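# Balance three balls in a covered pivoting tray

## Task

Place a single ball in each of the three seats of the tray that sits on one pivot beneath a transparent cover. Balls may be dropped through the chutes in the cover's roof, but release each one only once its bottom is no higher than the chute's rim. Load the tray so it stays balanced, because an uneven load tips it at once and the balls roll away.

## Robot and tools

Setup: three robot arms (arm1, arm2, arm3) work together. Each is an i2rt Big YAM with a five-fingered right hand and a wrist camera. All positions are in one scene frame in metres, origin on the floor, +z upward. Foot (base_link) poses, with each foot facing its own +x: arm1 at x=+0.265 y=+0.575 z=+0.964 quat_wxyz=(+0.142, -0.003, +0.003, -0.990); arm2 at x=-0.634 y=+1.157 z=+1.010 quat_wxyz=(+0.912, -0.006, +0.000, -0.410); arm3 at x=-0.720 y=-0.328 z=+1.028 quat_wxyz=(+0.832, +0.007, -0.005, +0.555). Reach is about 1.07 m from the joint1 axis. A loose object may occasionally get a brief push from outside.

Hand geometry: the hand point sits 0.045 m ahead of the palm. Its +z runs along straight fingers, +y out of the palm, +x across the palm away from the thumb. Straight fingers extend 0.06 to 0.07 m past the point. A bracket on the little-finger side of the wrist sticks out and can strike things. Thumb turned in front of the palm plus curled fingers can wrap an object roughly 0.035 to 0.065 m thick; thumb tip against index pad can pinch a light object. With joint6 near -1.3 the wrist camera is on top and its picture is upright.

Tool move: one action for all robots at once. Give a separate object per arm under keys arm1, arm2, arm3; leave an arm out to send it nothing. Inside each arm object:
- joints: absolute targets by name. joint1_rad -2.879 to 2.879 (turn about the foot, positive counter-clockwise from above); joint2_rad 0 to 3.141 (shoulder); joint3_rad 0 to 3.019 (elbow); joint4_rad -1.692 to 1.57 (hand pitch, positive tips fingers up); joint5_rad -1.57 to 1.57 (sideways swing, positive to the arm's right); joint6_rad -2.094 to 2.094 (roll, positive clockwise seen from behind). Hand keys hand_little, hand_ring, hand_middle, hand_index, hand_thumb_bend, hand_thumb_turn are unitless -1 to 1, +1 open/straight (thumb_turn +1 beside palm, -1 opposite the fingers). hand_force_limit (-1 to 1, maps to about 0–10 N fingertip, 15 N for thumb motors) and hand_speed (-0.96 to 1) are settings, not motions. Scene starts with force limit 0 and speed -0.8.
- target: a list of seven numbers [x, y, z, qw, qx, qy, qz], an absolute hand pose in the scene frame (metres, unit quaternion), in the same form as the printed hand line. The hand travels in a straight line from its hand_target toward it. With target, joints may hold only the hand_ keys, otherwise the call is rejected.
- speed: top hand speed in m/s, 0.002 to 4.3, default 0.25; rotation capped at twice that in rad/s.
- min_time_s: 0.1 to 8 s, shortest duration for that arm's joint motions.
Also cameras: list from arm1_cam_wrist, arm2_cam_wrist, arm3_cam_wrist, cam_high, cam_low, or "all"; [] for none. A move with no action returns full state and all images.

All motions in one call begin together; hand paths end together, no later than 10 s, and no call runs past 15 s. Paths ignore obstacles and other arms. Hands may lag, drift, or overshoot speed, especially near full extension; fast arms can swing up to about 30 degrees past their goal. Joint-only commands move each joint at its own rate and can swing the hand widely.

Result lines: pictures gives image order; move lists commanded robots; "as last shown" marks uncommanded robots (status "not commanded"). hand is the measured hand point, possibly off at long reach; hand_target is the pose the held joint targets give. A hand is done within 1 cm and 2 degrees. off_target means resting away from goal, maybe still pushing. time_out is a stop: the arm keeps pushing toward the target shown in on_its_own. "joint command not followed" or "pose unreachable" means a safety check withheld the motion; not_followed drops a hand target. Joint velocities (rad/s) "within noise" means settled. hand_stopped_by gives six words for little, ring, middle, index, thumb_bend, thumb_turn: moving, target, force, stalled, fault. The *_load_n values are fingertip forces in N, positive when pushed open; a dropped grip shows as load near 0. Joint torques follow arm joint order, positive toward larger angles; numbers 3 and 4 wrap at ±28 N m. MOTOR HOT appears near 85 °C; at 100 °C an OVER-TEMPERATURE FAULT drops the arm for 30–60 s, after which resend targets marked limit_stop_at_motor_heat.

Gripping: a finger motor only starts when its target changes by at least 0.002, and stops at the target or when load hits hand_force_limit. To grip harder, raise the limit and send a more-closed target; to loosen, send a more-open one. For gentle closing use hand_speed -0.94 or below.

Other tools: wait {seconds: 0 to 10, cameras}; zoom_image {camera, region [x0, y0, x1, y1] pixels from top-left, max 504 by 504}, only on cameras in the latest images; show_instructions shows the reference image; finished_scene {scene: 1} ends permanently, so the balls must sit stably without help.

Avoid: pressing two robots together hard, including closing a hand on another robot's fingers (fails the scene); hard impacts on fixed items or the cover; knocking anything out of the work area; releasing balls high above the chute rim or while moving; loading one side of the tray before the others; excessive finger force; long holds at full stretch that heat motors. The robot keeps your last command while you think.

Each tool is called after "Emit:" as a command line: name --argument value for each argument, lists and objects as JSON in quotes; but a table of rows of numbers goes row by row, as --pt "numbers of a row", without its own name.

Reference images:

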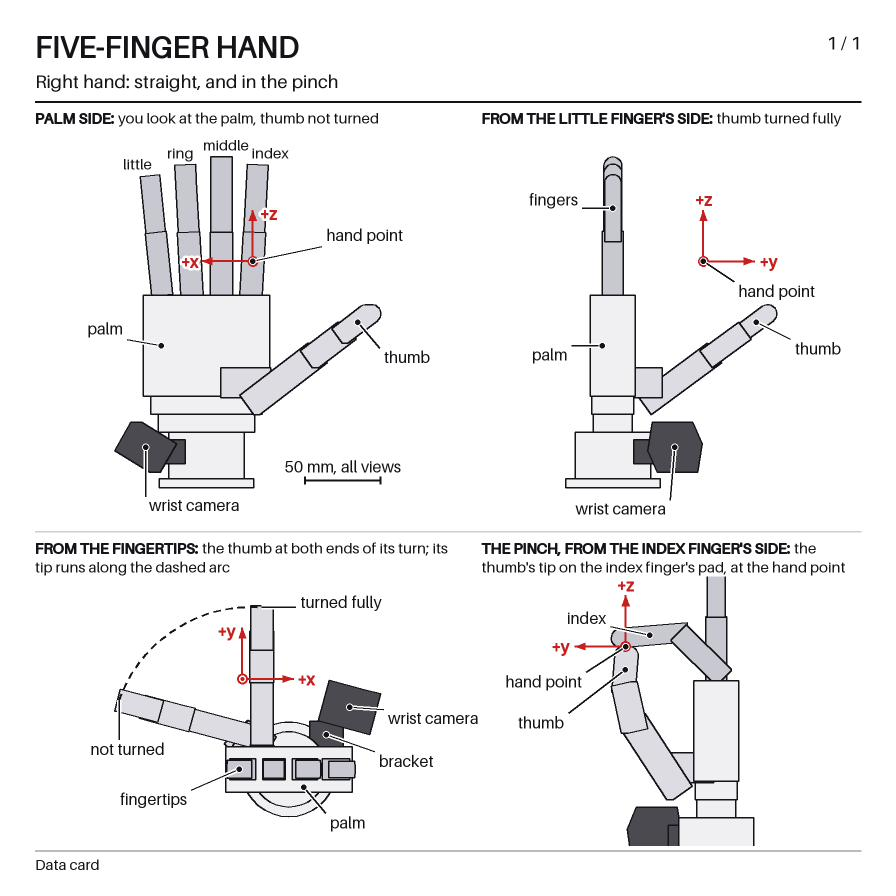

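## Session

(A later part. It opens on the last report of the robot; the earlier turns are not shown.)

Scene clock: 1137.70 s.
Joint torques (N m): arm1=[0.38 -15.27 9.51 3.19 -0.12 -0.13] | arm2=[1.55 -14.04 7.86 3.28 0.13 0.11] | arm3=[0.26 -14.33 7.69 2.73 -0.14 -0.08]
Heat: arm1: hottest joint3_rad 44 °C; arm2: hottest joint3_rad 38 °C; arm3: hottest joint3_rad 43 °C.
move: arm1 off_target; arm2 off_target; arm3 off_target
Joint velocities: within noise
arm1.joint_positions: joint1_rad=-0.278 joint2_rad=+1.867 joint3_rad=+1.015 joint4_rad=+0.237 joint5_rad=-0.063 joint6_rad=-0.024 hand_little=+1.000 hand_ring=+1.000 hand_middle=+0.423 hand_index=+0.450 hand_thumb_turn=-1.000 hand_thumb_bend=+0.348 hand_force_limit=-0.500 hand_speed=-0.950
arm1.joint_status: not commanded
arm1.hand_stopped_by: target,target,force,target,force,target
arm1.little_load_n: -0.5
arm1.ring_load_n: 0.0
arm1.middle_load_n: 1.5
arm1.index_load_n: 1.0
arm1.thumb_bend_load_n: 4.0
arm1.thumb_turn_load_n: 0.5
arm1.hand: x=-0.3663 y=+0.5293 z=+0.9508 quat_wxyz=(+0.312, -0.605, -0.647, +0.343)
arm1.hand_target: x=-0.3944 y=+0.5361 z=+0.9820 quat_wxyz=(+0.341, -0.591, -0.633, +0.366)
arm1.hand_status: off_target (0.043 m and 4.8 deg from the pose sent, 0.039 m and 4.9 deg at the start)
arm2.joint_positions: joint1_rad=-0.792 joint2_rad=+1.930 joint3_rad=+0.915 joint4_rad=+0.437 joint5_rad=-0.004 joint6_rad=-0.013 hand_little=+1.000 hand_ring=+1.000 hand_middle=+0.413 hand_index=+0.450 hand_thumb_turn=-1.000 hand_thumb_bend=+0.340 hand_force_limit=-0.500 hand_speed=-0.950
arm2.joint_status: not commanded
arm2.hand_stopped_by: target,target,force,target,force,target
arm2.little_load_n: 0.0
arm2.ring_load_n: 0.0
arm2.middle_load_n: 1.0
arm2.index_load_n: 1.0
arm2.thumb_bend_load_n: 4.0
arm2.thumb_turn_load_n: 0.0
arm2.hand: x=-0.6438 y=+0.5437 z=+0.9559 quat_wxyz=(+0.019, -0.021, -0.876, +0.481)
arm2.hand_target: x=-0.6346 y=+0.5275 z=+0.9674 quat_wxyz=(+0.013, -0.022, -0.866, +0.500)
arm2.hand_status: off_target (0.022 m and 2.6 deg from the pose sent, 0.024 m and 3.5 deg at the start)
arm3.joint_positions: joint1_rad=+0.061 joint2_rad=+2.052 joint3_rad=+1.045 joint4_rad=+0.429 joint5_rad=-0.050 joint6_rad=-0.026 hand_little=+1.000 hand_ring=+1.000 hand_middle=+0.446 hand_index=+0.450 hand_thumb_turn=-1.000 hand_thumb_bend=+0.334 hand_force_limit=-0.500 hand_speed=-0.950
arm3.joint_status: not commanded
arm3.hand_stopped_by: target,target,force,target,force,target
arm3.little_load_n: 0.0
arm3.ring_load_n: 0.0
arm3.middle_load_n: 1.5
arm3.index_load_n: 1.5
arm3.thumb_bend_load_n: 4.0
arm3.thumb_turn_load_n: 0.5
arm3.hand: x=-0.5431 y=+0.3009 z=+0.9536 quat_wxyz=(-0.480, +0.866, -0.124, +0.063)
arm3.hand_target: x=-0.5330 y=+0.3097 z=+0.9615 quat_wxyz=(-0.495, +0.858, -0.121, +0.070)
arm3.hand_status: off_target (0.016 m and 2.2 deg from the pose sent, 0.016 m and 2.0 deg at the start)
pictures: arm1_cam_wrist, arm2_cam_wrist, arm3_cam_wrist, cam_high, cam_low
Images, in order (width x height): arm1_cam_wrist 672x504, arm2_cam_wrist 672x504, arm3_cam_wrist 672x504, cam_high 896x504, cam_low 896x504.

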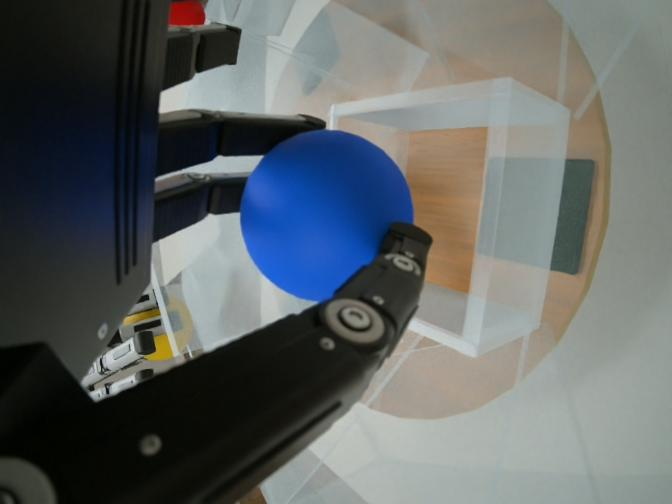

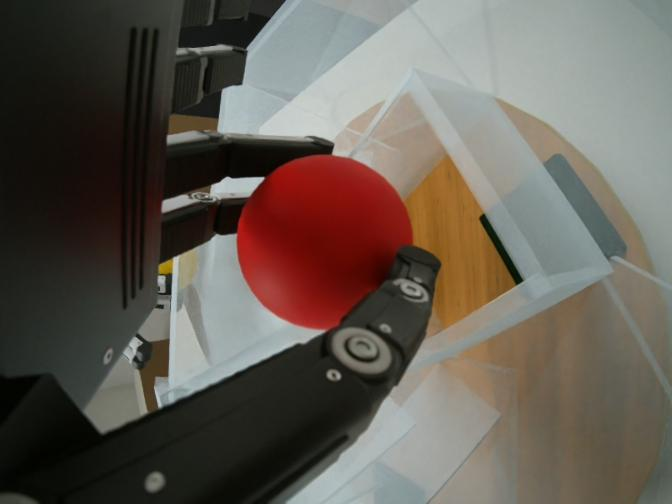

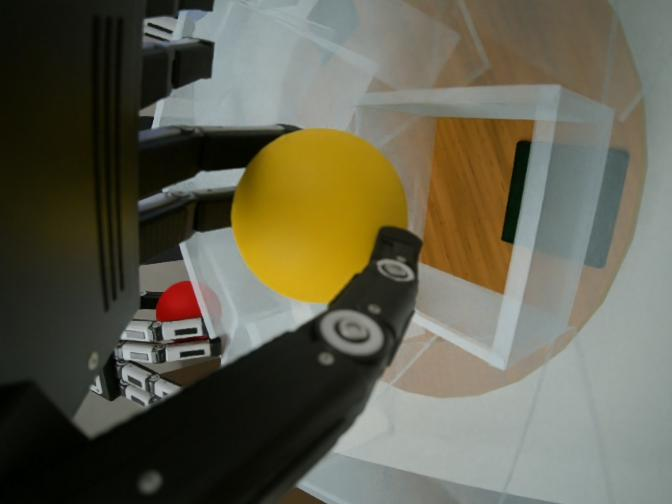

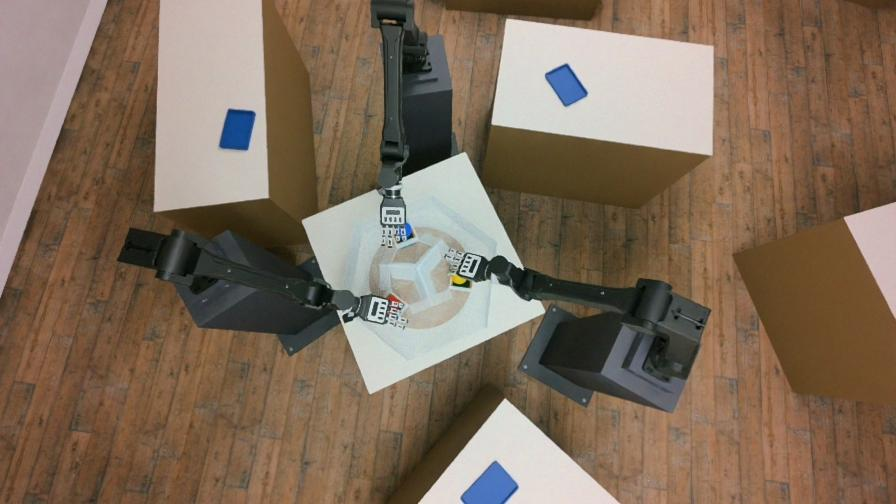

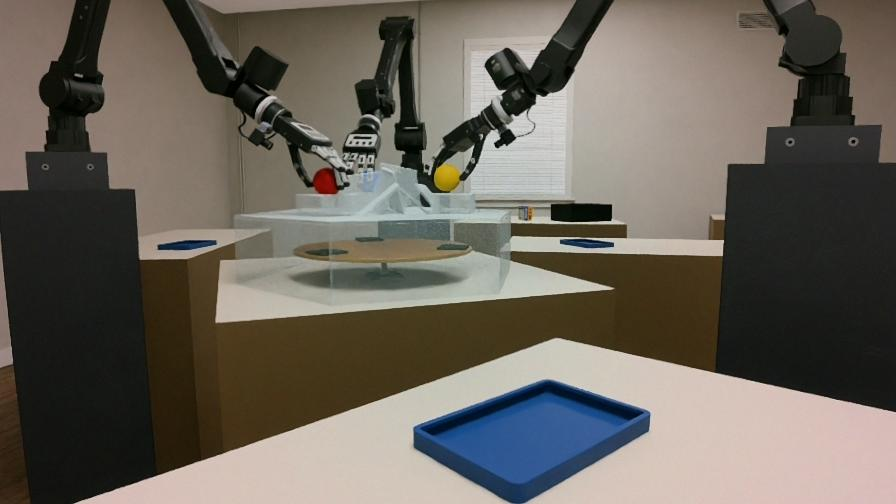

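Emit:
move --arm1 '{"target": [-0.3915, 0.538, 0.970, -0.341, 0.5907, 0.6334, -0.3657], "speed": 0.08}' --arm2 '{"target": [-0.637, 0.530, 0.950, -0.0131, 0.0227, 0.8658, -0.4999], "speed": 0.08}' --arm3 '{"target": [-0.529, 0.2984, 0.947, 0.4952, -0.8576, 0.1205, -0.0696], "speed": 0.08}' --cameras '["all"]'

Emit:
zoom_image --camera "cam_low" --region '[280, 140, 500, 270]'

Emit:
zoom_image --camera "cam_high" --region '[378, 286, 408, 326]'

Emit:
zoom_image --camera "cam_high" --region '[435, 240, 495, 300]'

Emit:
zoom_image --camera "cam_high" --region '[375, 205, 435, 265]'

Scene clock: 1253.10 s.
Joint torques (N m): arm1=[-1.38 -15.56 8.44 3.25 -0.14 -0.19] | arm2=[1.32 -13.92 6.78 3.19 -0.02 0.1] | arm3=[0.44 -14.21 6.67 2.76 -0.14 -0.08]
Heat: arm1: hottest joint3_rad 43 °C; arm2: hottest joint3_rad 36 °C; arm3: hottest joint2_rad 40 °C.
move: arm1 off_target; arm2 off_target; arm3 done
Joint velocities: within noise
arm1.joint_positions: joint1_rad=-0.280 joint2_rad=+1.879 joint3_rad=+1.015 joint4_rad=+0.270 joint5_rad=-0.065 joint6_rad=-0.025 hand_little=+1.000 hand_ring=+1.000 hand_middle=+0.423 hand_index=+0.450 hand_thumb_turn=-1.000 hand_thumb_bend=+0.348 hand_force_limit=-0.500 hand_speed=-0.950
arm1.joint_status: not commanded
arm1.hand_stopped_by: target,target,force,target,force,target
arm1.little_load_n: 0.0
arm1.ring_load_n: 0.0
arm1.middle_load_n: 1.5
arm1.index_load_n: 1.0
arm1.thumb_bend_load_n: 4.0
arm1.thumb_turn_load_n: 0.5
arm1.hand: x=-0.3710 y=+0.5301 z=+0.9493 quat_wxyz=(+0.319, -0.601, -0.644, +0.349)
arm1.hand_target: x=-0.3905 y=+0.5377 z=+0.9697 quat_wxyz=(+0.341, -0.591, -0.634, +0.365)
arm1.hand_status: off_target (0.030 m and 3.6 deg from the pose sent, 0.033 m and 4.8 deg at the start)
arm2.joint_positions: joint1_rad=-0.792 joint2_rad=+1.962 joint3_rad=+0.915 joint4_rad=+0.486 joint5_rad=-0.004 joint6_rad=-0.013 hand_little=+1.000 hand_ring=+1.000 hand_middle=+0.413 hand_index=+0.450 hand_thumb_turn=-1.000 hand_thumb_bend=+0.340 hand_force_limit=-0.500 hand_speed=-0.950
arm2.joint_status: not commanded
arm2.hand_stopped_by: target,target,force,target,force,target
arm2.little_load_n: 0.0
arm2.ring_load_n: 0.0
arm2.middle_load_n: 1.5
arm2.index_load_n: 1.5
arm2.thumb_bend_load_n: 4.0
arm2.thumb_turn_load_n: 0.0
arm2.hand: x=-0.6440 y=+0.5403 z=+0.9464 quat_wxyz=(+0.019, -0.021, -0.872, +0.488)
arm2.hand_target: x=-0.6370 y=+0.5303 z=+0.9501 quat_wxyz=(+0.013, -0.023, -0.866, +0.500)
arm2.hand_status: off_target (0.013 m and 1.7 deg from the pose sent, 0.016 m and 2.6 deg at the start)
arm3.joint_positions: joint1_rad=+0.044 joint2_rad=+2.071 joint3_rad=+1.025 joint4_rad=+0.477 joint5_rad=-0.062 joint6_rad=-0.033 hand_little=+1.000 hand_ring=+1.000 hand_middle=+0.446 hand_index=+0.450 hand_thumb_turn=-1.000 hand_thumb_bend=+0.334 hand_force_limit=-0.500 hand_speed=-0.950
arm3.joint_status: not commanded
arm3.hand_stopped_by: target,target,force,target,force,target
arm3.little_load_n: 0.0
arm3.ring_load_n: 0.0
arm3.middle_load_n: 1.5
arm3.index_load_n: 1.5
arm3.thumb_bend_load_n: 4.0
arm3.thumb_turn_load_n: 0.0
arm3.hand: x=-0.5363 y=+0.2933 z=+0.9433 quat_wxyz=(-0.484, +0.864, -0.124, +0.064)
arm3.hand_target: x=-0.5286 y=+0.2978 z=+0.9470 quat_wxyz=(-0.495, +0.858, -0.121, +0.070)
arm3.hand_status: done (0.010 m and 1.7 deg from the pose sent, 0.016 m and 2.2 deg at the start)
pictures: arm1_cam_wrist, arm2_cam_wrist, arm3_cam_wrist, cam_high, cam_low
Images, in order (width x height): arm1_cam_wrist 672x504, arm2_cam_wrist 672x504, arm3_cam_wrist 672x504, cam_high 896x504, cam_low 896x504.

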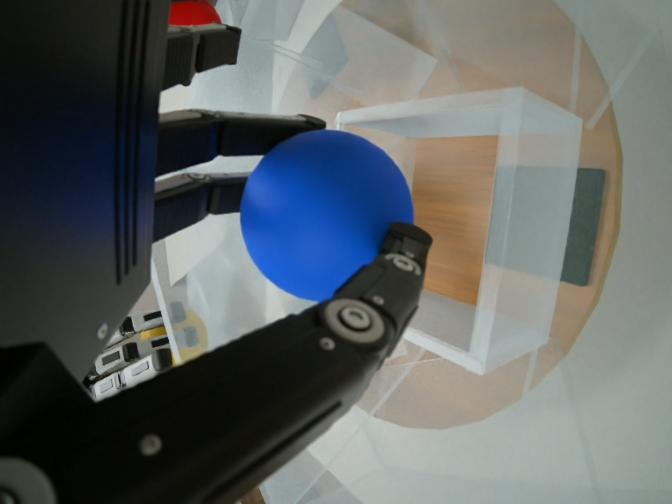

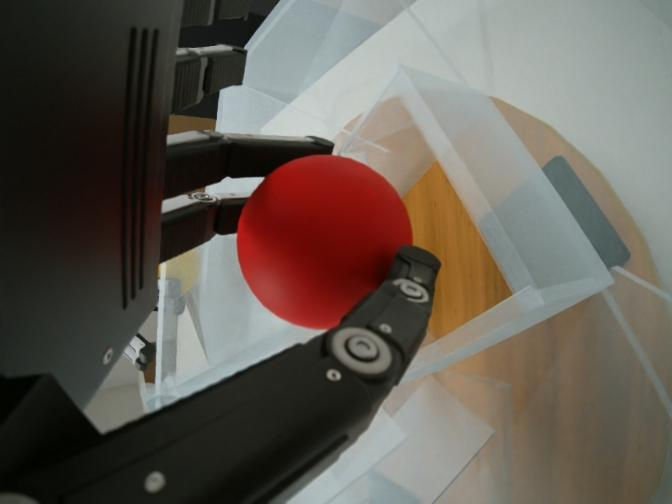

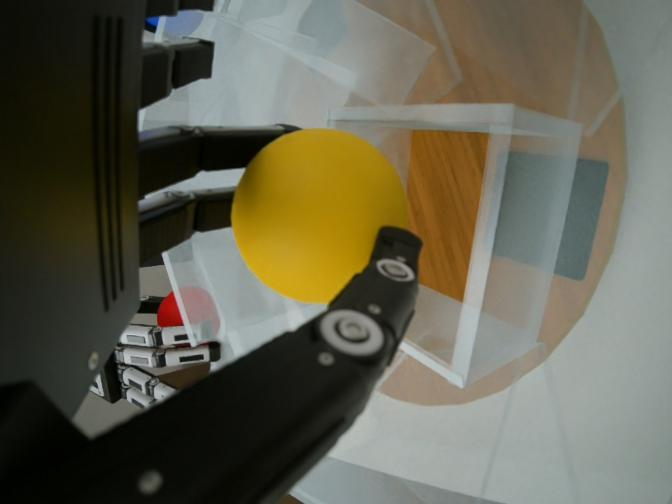

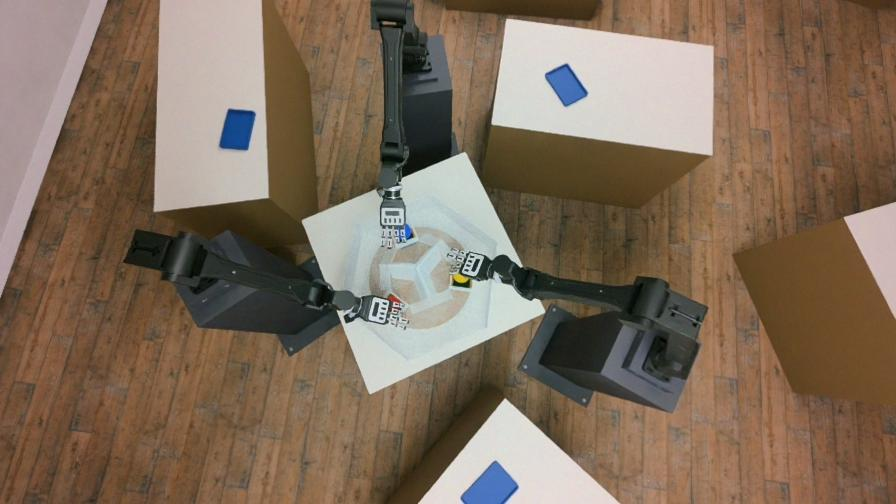

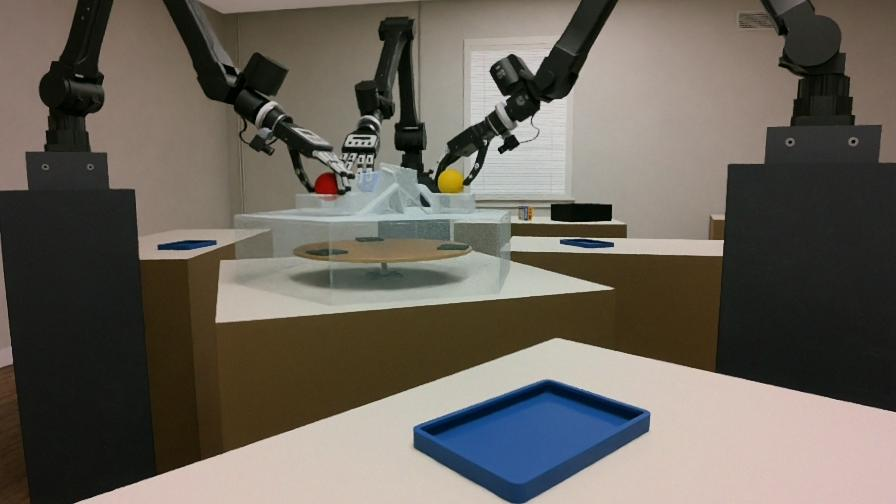

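Scaled by 2.291 from the camera's image (finer frame: 1280x720).

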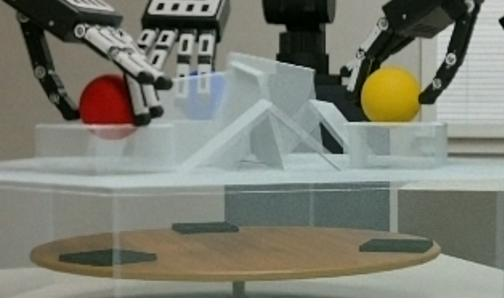

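Scaled by 12.600 from the camera's image (finer frame: 1280x720).

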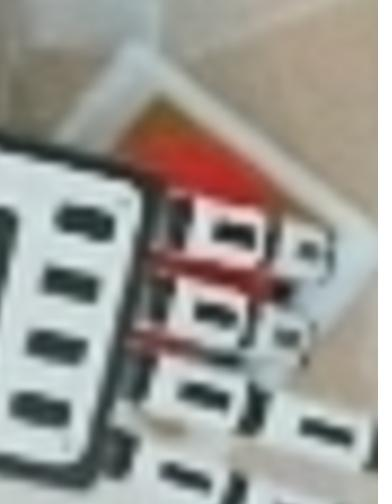

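Scaled by 8.400 from the camera's image (finer frame: 1280x720).

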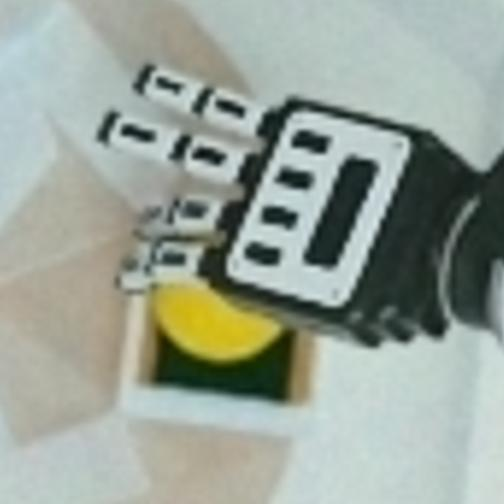

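Scaled by 8.400 from the camera's image (finer frame: 1280x720).

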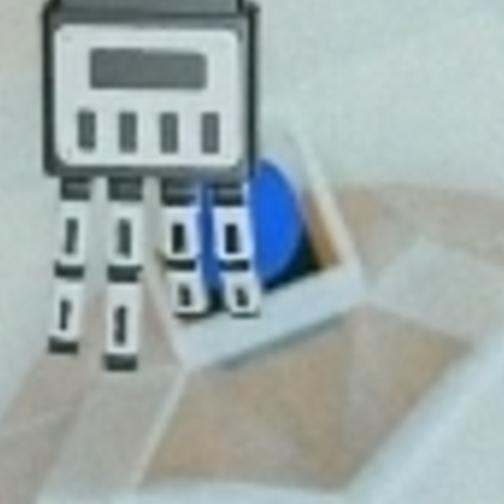

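Emit:
zoom_image --camera "cam_low" --region '[410, 150, 490, 220]'

Emit:
zoom_image --camera "cam_low" --region '[280, 150, 360, 220]'

Emit:
zoom_image --camera "cam_low" --region '[340, 150, 420, 220]'

Scaled by 6.300 from the camera's image (finer frame: 1280x720).

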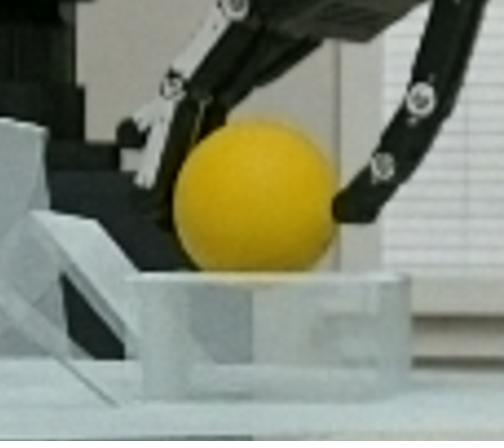

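Scaled by 6.300 from the camera's image (finer frame: 1280x720).

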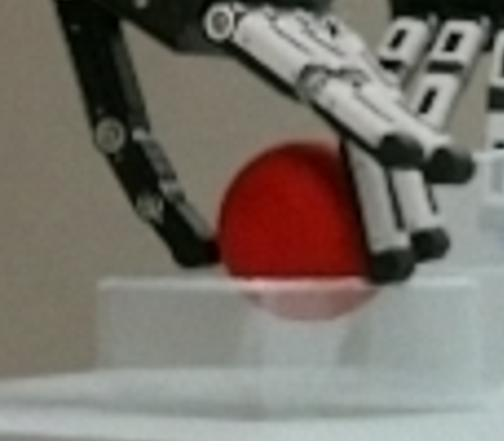

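Scaled by 6.300 from the camera's image (finer frame: 1280x720).

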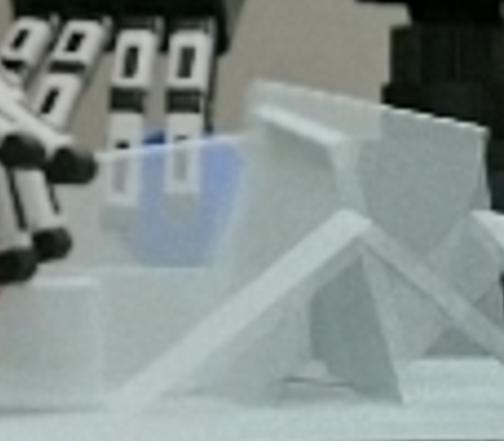

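Emit:
move --arm1 '{"target": [-0.3845, 0.538, 0.9607, -0.341, 0.5907, 0.6334, -0.3657], "speed": 0.08}' --arm2 '{"target": [-0.6425, 0.5378, 0.957, -0.0131, 0.0227, 0.8658, -0.4999], "speed": 0.08}' --arm3 '{"target": [-0.5316, 0.2945, 0.937, 0.4952, -0.8576, 0.1205, -0.0696], "speed": 0.08}' --cameras '["all"]'

Emit:
zoom_image --camera "cam_low" --region '[410, 150, 490, 220]'

Emit:
zoom_image --camera "cam_low" --region '[280, 150, 360, 220]'

Emit:
zoom_image --camera "cam_low" --region '[340, 150, 420, 220]'

Emit:
zoom_image --camera "cam_high" --region '[378, 286, 408, 326]'

Emit:
zoom_image --camera "cam_high" --region '[435, 240, 495, 300]'

Emit:
zoom_image --camera "cam_high" --region '[375, 205, 435, 265]'

Scene clock: 1312.17 s.
Joint torques (N m): arm1=[-0.44 -15.09 6.42 3.15 -0.14 -0.14] | arm2=[0.38 -15.74 4.85 2.96 -0.22 0.04] | arm3=[0.62 -14.15 6.37 2.71 -0.11 -0.07]
Heat: arm1: hottest joint3_rad 42 °C; arm2: hottest joint3_rad 36 °C; arm3: hottest joint2_rad 40 °C.
move: arm1 off_target; arm2 off_target; arm3 done
Joint velocities: within noise
arm1.joint_positions: joint1_rad=-0.280 joint2_rad=+1.885 joint3_rad=+1.015 joint4_rad=+0.302 joint5_rad=-0.065 joint6_rad=-0.025 hand_little=+1.000 hand_ring=+1.000 hand_middle=+0.423 hand_index=+0.450 hand_thumb_turn=-1.000 hand_thumb_bend=+0.348 hand_force_limit=-0.500 hand_speed=-0.950
arm1.joint_status: not commanded
arm1.hand_stopped_by: target,target,force,target,force,target
arm1.little_load_n: 0.0
arm1.ring_load_n: 0.0
arm1.middle_load_n: 1.5
arm1.index_load_n: 1.0
arm1.thumb_bend_load_n: 4.0
arm1.thumb_turn_load_n: 0.0
arm1.hand: x=-0.3764 y=+0.5300 z=+0.9516 quat_wxyz=(+0.327, -0.597, -0.640, +0.357)
arm1.hand_target: x=-0.3845 y=+0.5379 z=+0.9607 quat_wxyz=(+0.341, -0.591, -0.633, +0.365)
arm1.hand_status: off_target (0.015 m and 2.2 deg from the pose sent, 0.019 m and 3.6 deg at the start)
arm2.joint_positions: joint1_rad=-0.793 joint2_rad=+1.962 joint3_rad=+0.915 joint4_rad=+0.486 joint5_rad=-0.010 joint6_rad=-0.013 hand_little=+1.000 hand_ring=+1.000 hand_middle=+0.413 hand_index=+0.450 hand_thumb_turn=-1.000 hand_thumb_bend=+0.340 hand_force_limit=-0.500 hand_speed=-0.950
arm2.joint_status: not commanded
arm2.hand_stopped_by: target,target,force,target,force,target
arm2.little_load_n: 0.0
arm2.ring_load_n: 0.0
arm2.middle_load_n: 1.5
arm2.index_load_n: 1.0
arm2.thumb_bend_load_n: 3.5
arm2.thumb_turn_load_n: 0.5
arm2.hand: x=-0.6438 y=+0.5404 z=+0.9465 quat_wxyz=(+0.017, -0.020, -0.872, +0.488)
arm2.hand_target: x=-0.6433 y=+0.5377 z=+0.9569 quat_wxyz=(+0.013, -0.023, -0.866, +0.500)
arm2.hand_status: off_target (0.011 m and 1.6 deg from the pose sent, 0.011 m and 1.7 deg at the start)
arm3.joint_positions: joint1_rad=+0.044 joint2_rad=+2.088 joint3_rad=+1.014 joint4_rad=+0.506 joint5_rad=-0.062 joint6_rad=-0.033 hand_little=+1.000 hand_ring=+1.000 hand_middle=+0.446 hand_index=+0.450 hand_thumb_turn=-1.000 hand_thumb_bend=+0.334 hand_force_limit=-0.500 hand_speed=-0.950
arm3.joint_status: not commanded
arm3.hand_stopped_by: target,target,force,target,force,target
arm3.little_load_n: 0.0
arm3.ring_load_n: 0.0
arm3.middle_load_n: 1.5
arm3.index_load_n: 1.5
arm3.thumb_bend_load_n: 4.0
arm3.thumb_turn_load_n: 0.0
arm3.hand: x=-0.5376 y=+0.2898 z=+0.9342 quat_wxyz=(-0.484, +0.864, -0.124, +0.064)
arm3.hand_target: x=-0.5317 y=+0.2941 z=+0.9370 quat_wxyz=(-0.495, +0.858, -0.121, +0.070)
arm3.hand_status: done (0.008 m and 1.6 deg from the pose sent, 0.008 m and 1.7 deg at the start)
pictures: arm1_cam_wrist, arm2_cam_wrist, arm3_cam_wrist, cam_high, cam_low
Images, in order (width x height): arm1_cam_wrist 672x504, arm2_cam_wrist 672x504, arm3_cam_wrist 672x504, cam_high 896x504, cam_low 896x504.

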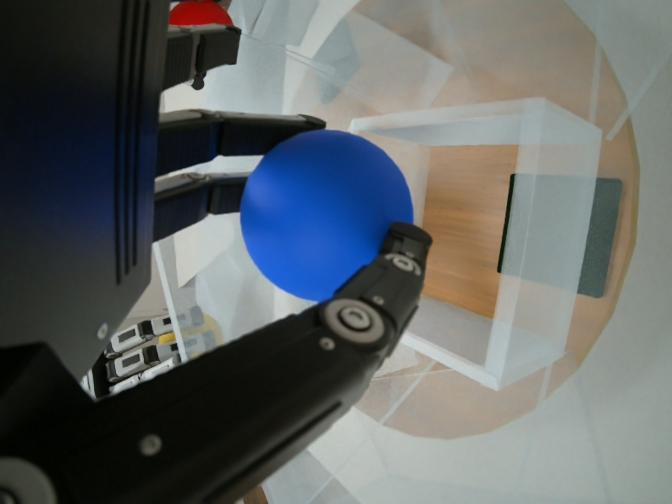

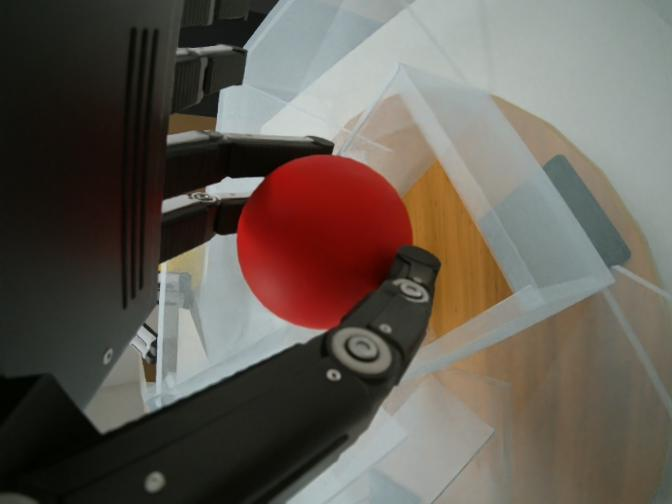

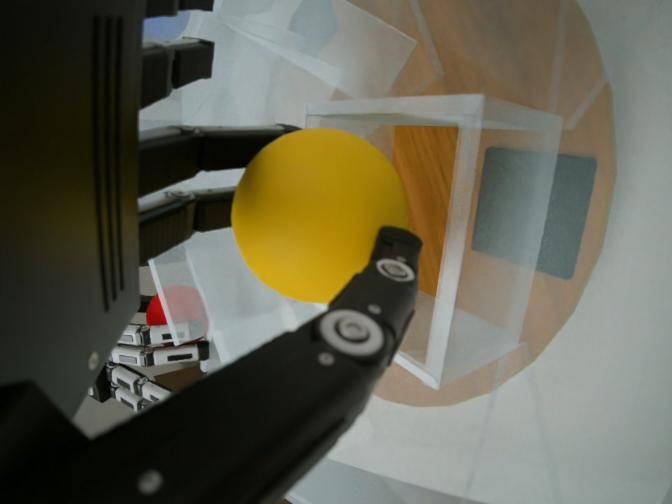

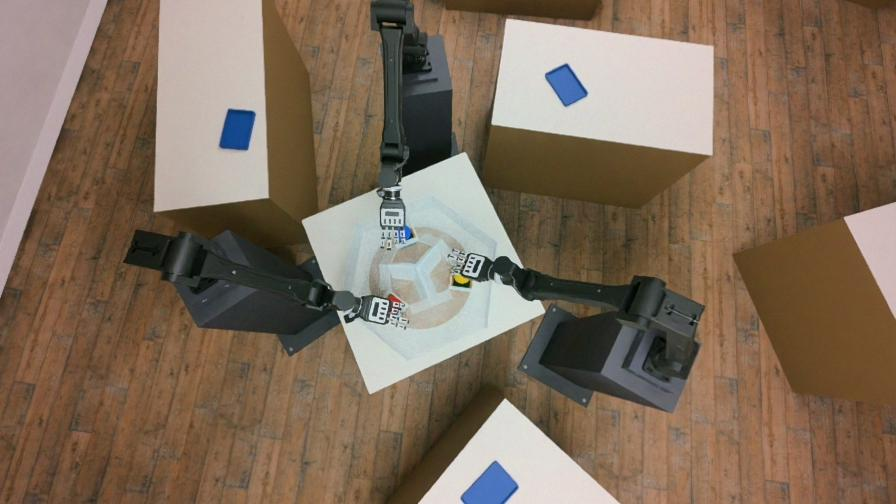

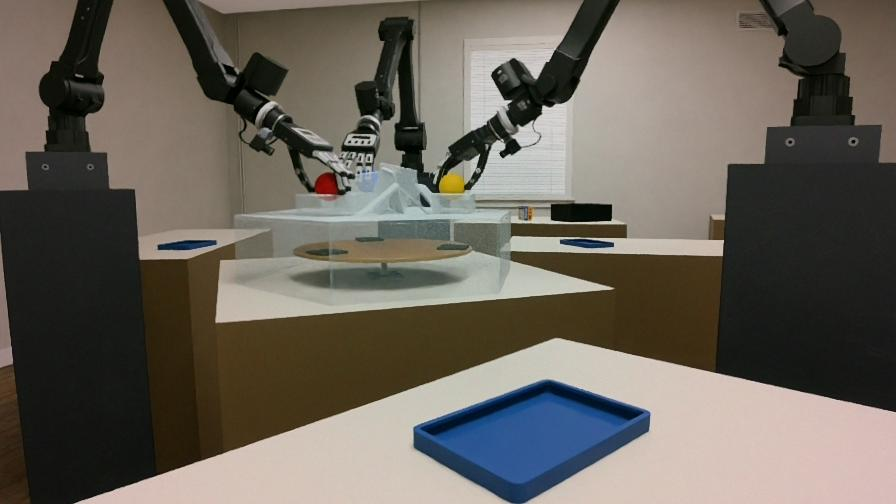

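Scaled by 6.300 from the camera's image (finer frame: 1280x720).

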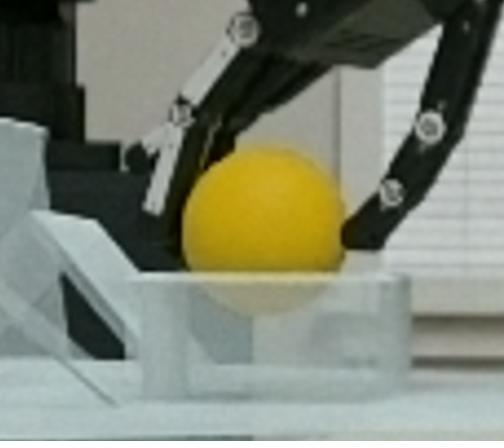

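Scaled by 6.300 from the camera's image (finer frame: 1280x720).

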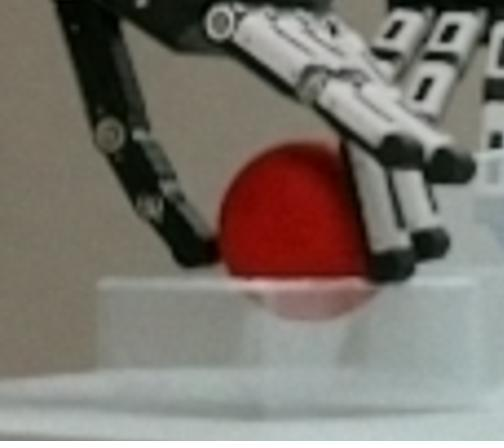

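Scaled by 6.300 from the camera's image (finer frame: 1280x720).

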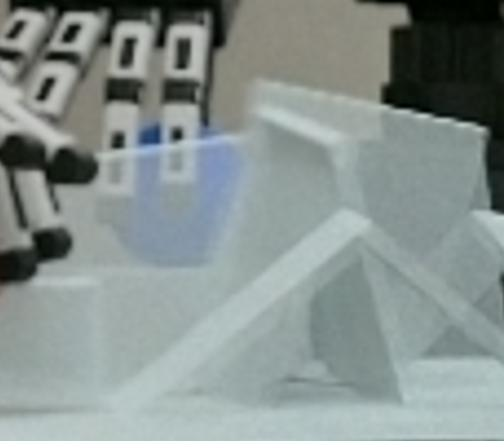

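Scaled by 12.600 from the camera's image (finer frame: 1280x720).

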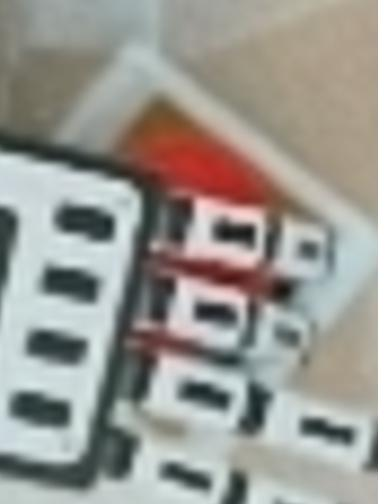

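Scaled by 8.400 from the camera's image (finer frame: 1280x720).

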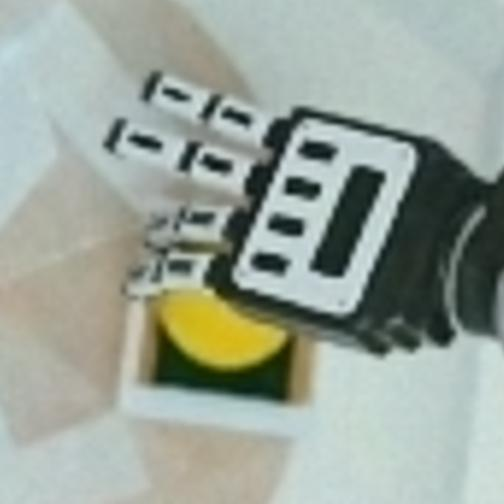

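Scaled by 8.400 from the camera's image (finer frame: 1280x720).

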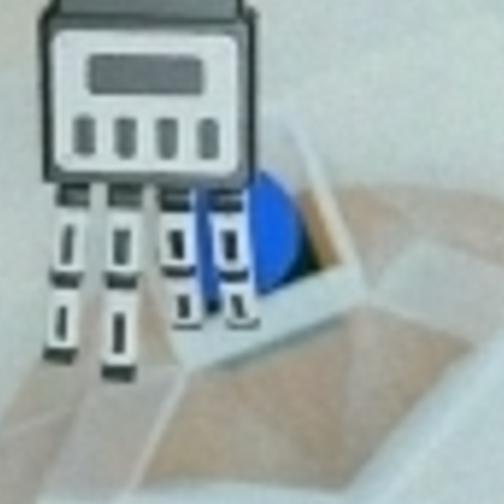

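Emit:
zoom_image --camera "cam_high" --region '[382, 288, 402, 314]'

Emit:
zoom_image --camera "cam_high" --region '[390, 216, 420, 246]'

Emit:
zoom_image --camera "cam_high" --region '[446, 264, 476, 294]'

Scaled by 19.385 from the camera's image (finer frame: 1280x720).

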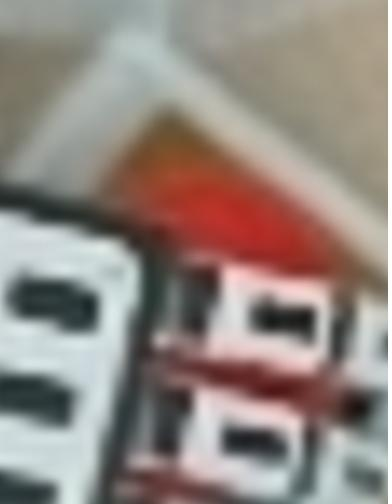

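Scaled by 16.800 from the camera's image (finer frame: 1280x720).

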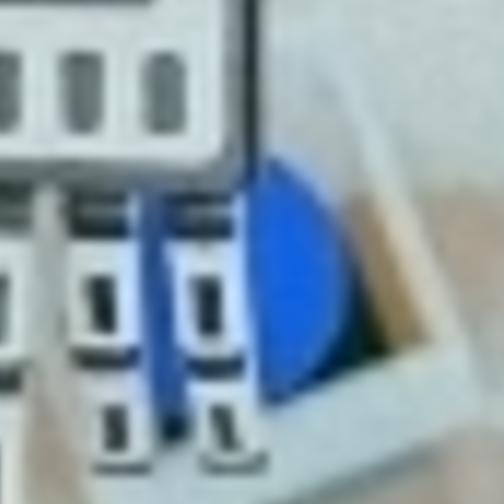

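Scaled by 16.800 from the camera's image (finer frame: 1280x720).

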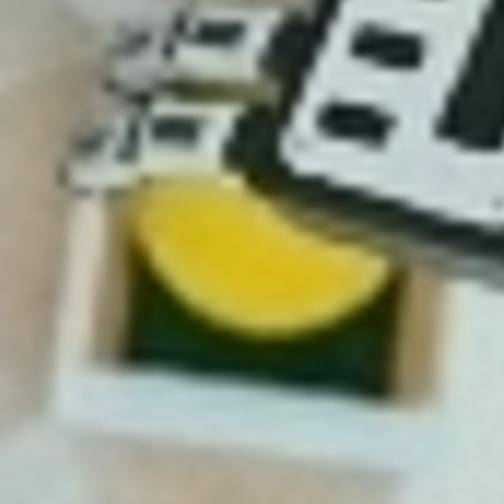

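Emit:
move --arm1 '{"target": [-0.3707, 0.5423, 0.947, -0.341, 0.5907, 0.6334, -0.3657], "speed": 0.08}' --arm2 '{"target": [-0.652, 0.548, 0.962, -0.0131, 0.0227, 0.8658, -0.4999], "speed": 0.08}' --cameras '["all"]'

Emit:
zoom_image --camera "cam_low" --region '[280, 150, 360, 220]'

Emit:
zoom_image --camera "cam_low" --region '[340, 150, 420, 220]'

Emit:
zoom_image --camera "cam_high" --region '[382, 288, 402, 314]'

Emit:
zoom_image --camera "cam_high" --region '[390, 216, 420, 246]'

Scene clock: 1386.70 s.
Joint torques (N m): arm1=[-0.32 -15.15 6.08 3.06 -0.13 -0.14] | arm2=[-0.5 -15.91 4.67 2.92 -0.23 -0.06] | arm3=[0.67 -14.1 6.37 2.74 -0.11 -0.07]
Heat: arm1: hottest joint3_rad 40 °C; arm2: hottest joint2_rad 35 °C; arm3: hottest joint2_rad 41 °C.
move: arm1 off_target; arm2 off_target
Joint velocities: within noise
arm1.joint_positions: joint1_rad=-0.291 joint2_rad=+1.891 joint3_rad=+0.969 joint4_rad=+0.354 joint5_rad=-0.073 joint6_rad=-0.030 hand_little=+1.000 hand_ring=+1.000 hand_middle=+0.423 hand_index=+0.450 hand_thumb_turn=-1.000 hand_thumb_bend=+0.348 hand_force_limit=-0.500 hand_speed=-0.950
arm1.joint_status: not commanded
arm1.hand_stopped_by: target,target,force,target,force,target
arm1.little_load_n: -0.5
arm1.ring_load_n: -0.5
arm1.middle_load_n: 1.5
arm1.index_load_n: 1.0
arm1.thumb_bend_load_n: 4.0
arm1.thumb_turn_load_n: 0.5
arm1.hand: x=-0.3631 y=+0.5357 z=+0.9380 quat_wxyz=(+0.327, -0.597, -0.639, +0.357)
arm1.hand_target: x=-0.3707 y=+0.5427 z=+0.9474 quat_wxyz=(+0.341, -0.591, -0.633, +0.365)
arm1.hand_status: off_target (0.013 m and 2.1 deg from the pose sent, 0.014 m and 2.2 deg at the start)
arm2.joint_positions: joint1_rad=-0.799 joint2_rad=+1.944 joint3_rad=+0.887 joint4_rad=+0.488 joint5_rad=-0.027 joint6_rad=-0.013 hand_little=+1.000 hand_ring=+1.000 hand_middle=+0.413 hand_index=+0.450 hand_thumb_turn=-1.000 hand_thumb_bend=+0.340 hand_force_limit=-0.500 hand_speed=-0.950
arm2.joint_status: not commanded
arm2.hand_stopped_by: target,target,force,target,force,target
arm2.little_load_n: 0.0
arm2.ring_load_n: 0.0
arm2.middle_load_n: 1.5
arm2.index_load_n: 1.5
arm2.thumb_bend_load_n: 4.0
arm2.thumb_turn_load_n: 0.0
arm2.hand: x=-0.6435 y=+0.5513 z=+0.9472 quat_wxyz=(+0.011, -0.019, -0.874, +0.485)
arm2.hand_target: x=-0.6517 y=+0.5481 z=+0.9612 quat_wxyz=(+0.013, -0.023, -0.866, +0.499)
arm2.hand_status: off_target (0.017 m and 2.0 deg from the pose sent, 0.019 m and 1.6 deg at the start)
arm3: as last shown
arm3.middle_load_n: 1.0
arm3.hand_target: x=-0.5317 y=+0.2941 z=+0.9369 quat_wxyz=(-0.495, +0.858, -0.121, +0.070)
pictures: arm1_cam_wrist, arm2_cam_wrist, arm3_cam_wrist, cam_high, cam_low
Images, in order (width x height): arm1_cam_wrist 672x504, arm2_cam_wrist 672x504, arm3_cam_wrist 672x504, cam_high 896x504, cam_low 896x504.

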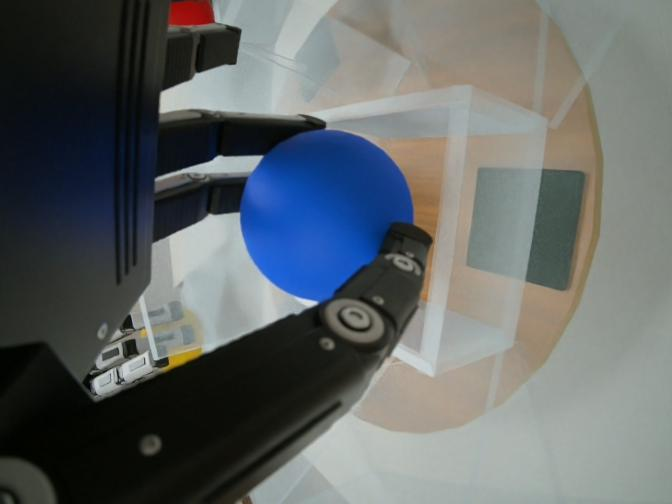

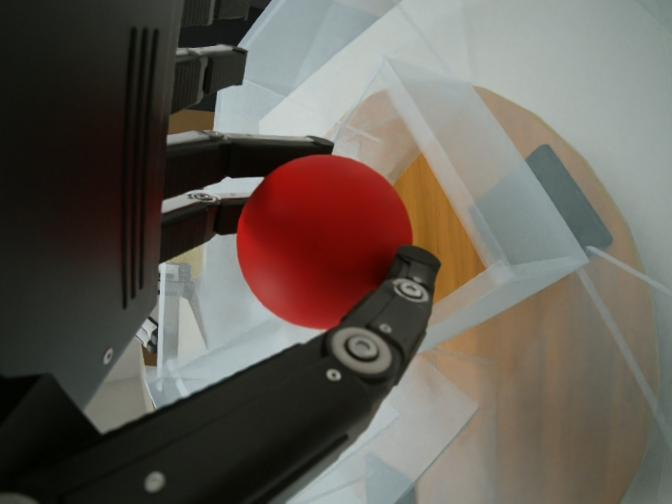

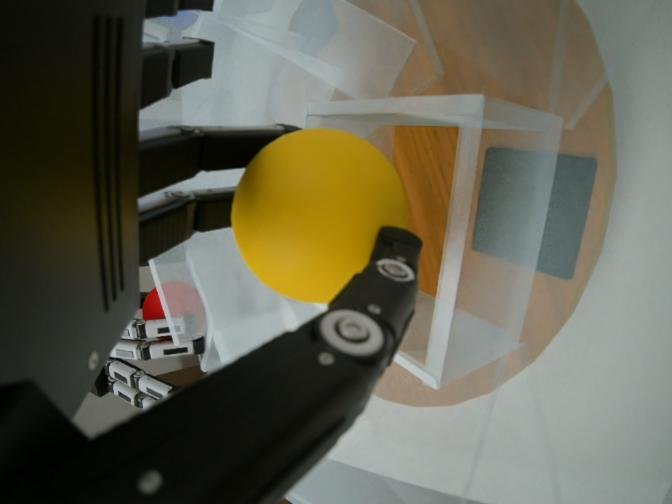

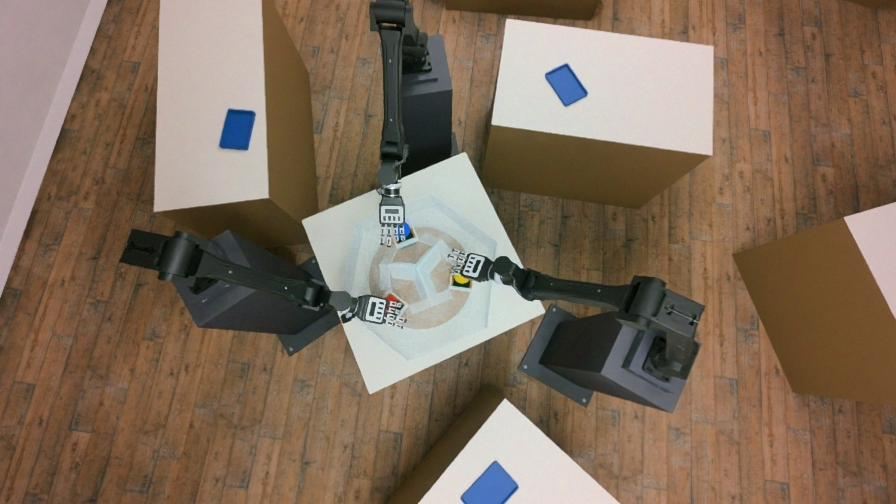

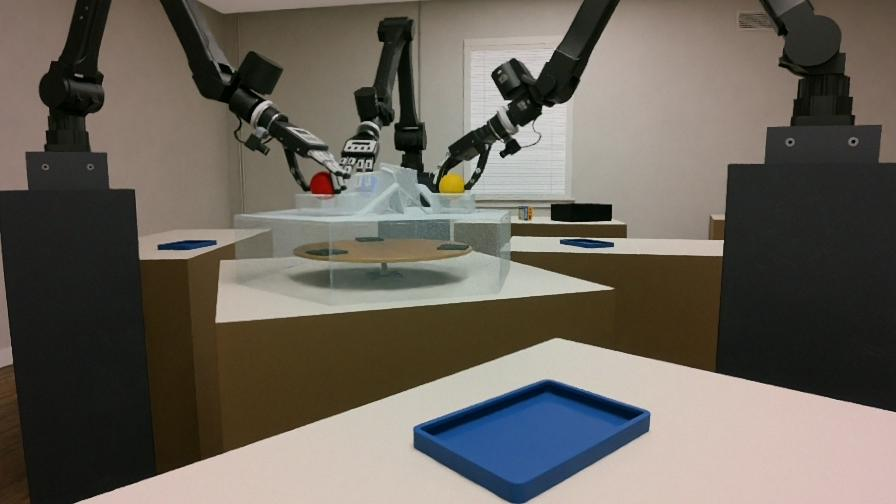

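Scaled by 6.300 from the camera's image (finer frame: 1280x720).

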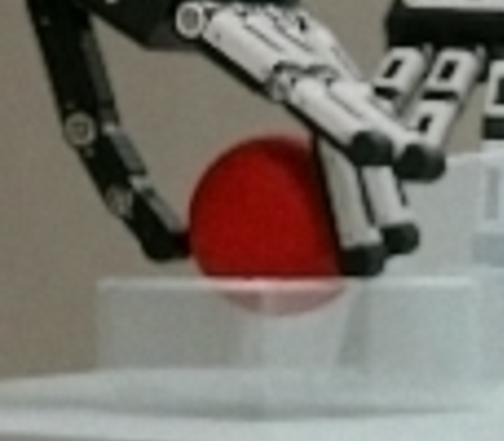

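Scaled by 6.300 from the camera's image (finer frame: 1280x720).

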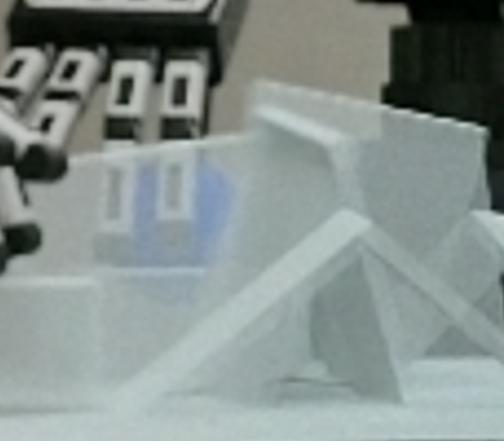

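Scaled by 19.385 from the camera's image (finer frame: 1280x720).

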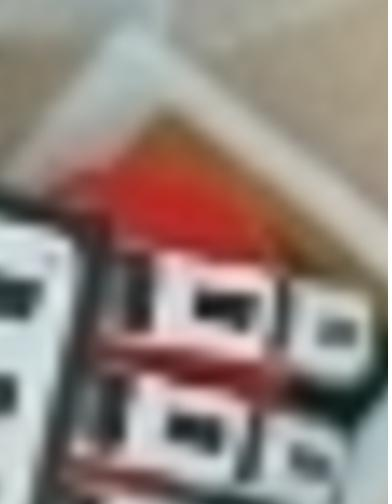

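Scaled by 16.800 from the camera's image (finer frame: 1280x720).

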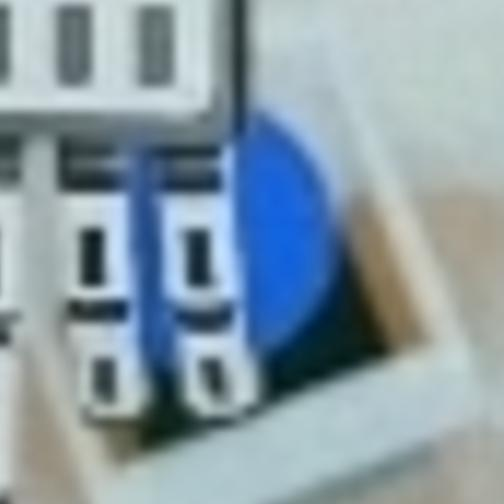

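Emit:
zoom_image --camera "arm2_cam_wrist" --region '[340, 30, 600, 370]'

Scaled by 1.482 from the camera's image (finer frame: 960x720).

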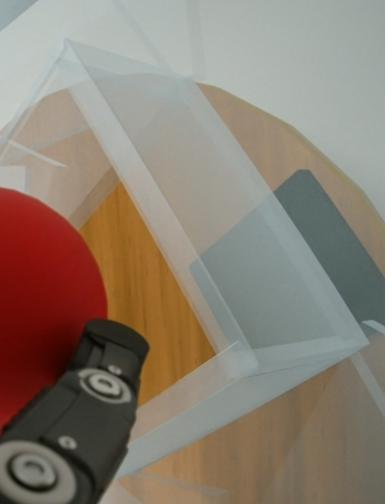

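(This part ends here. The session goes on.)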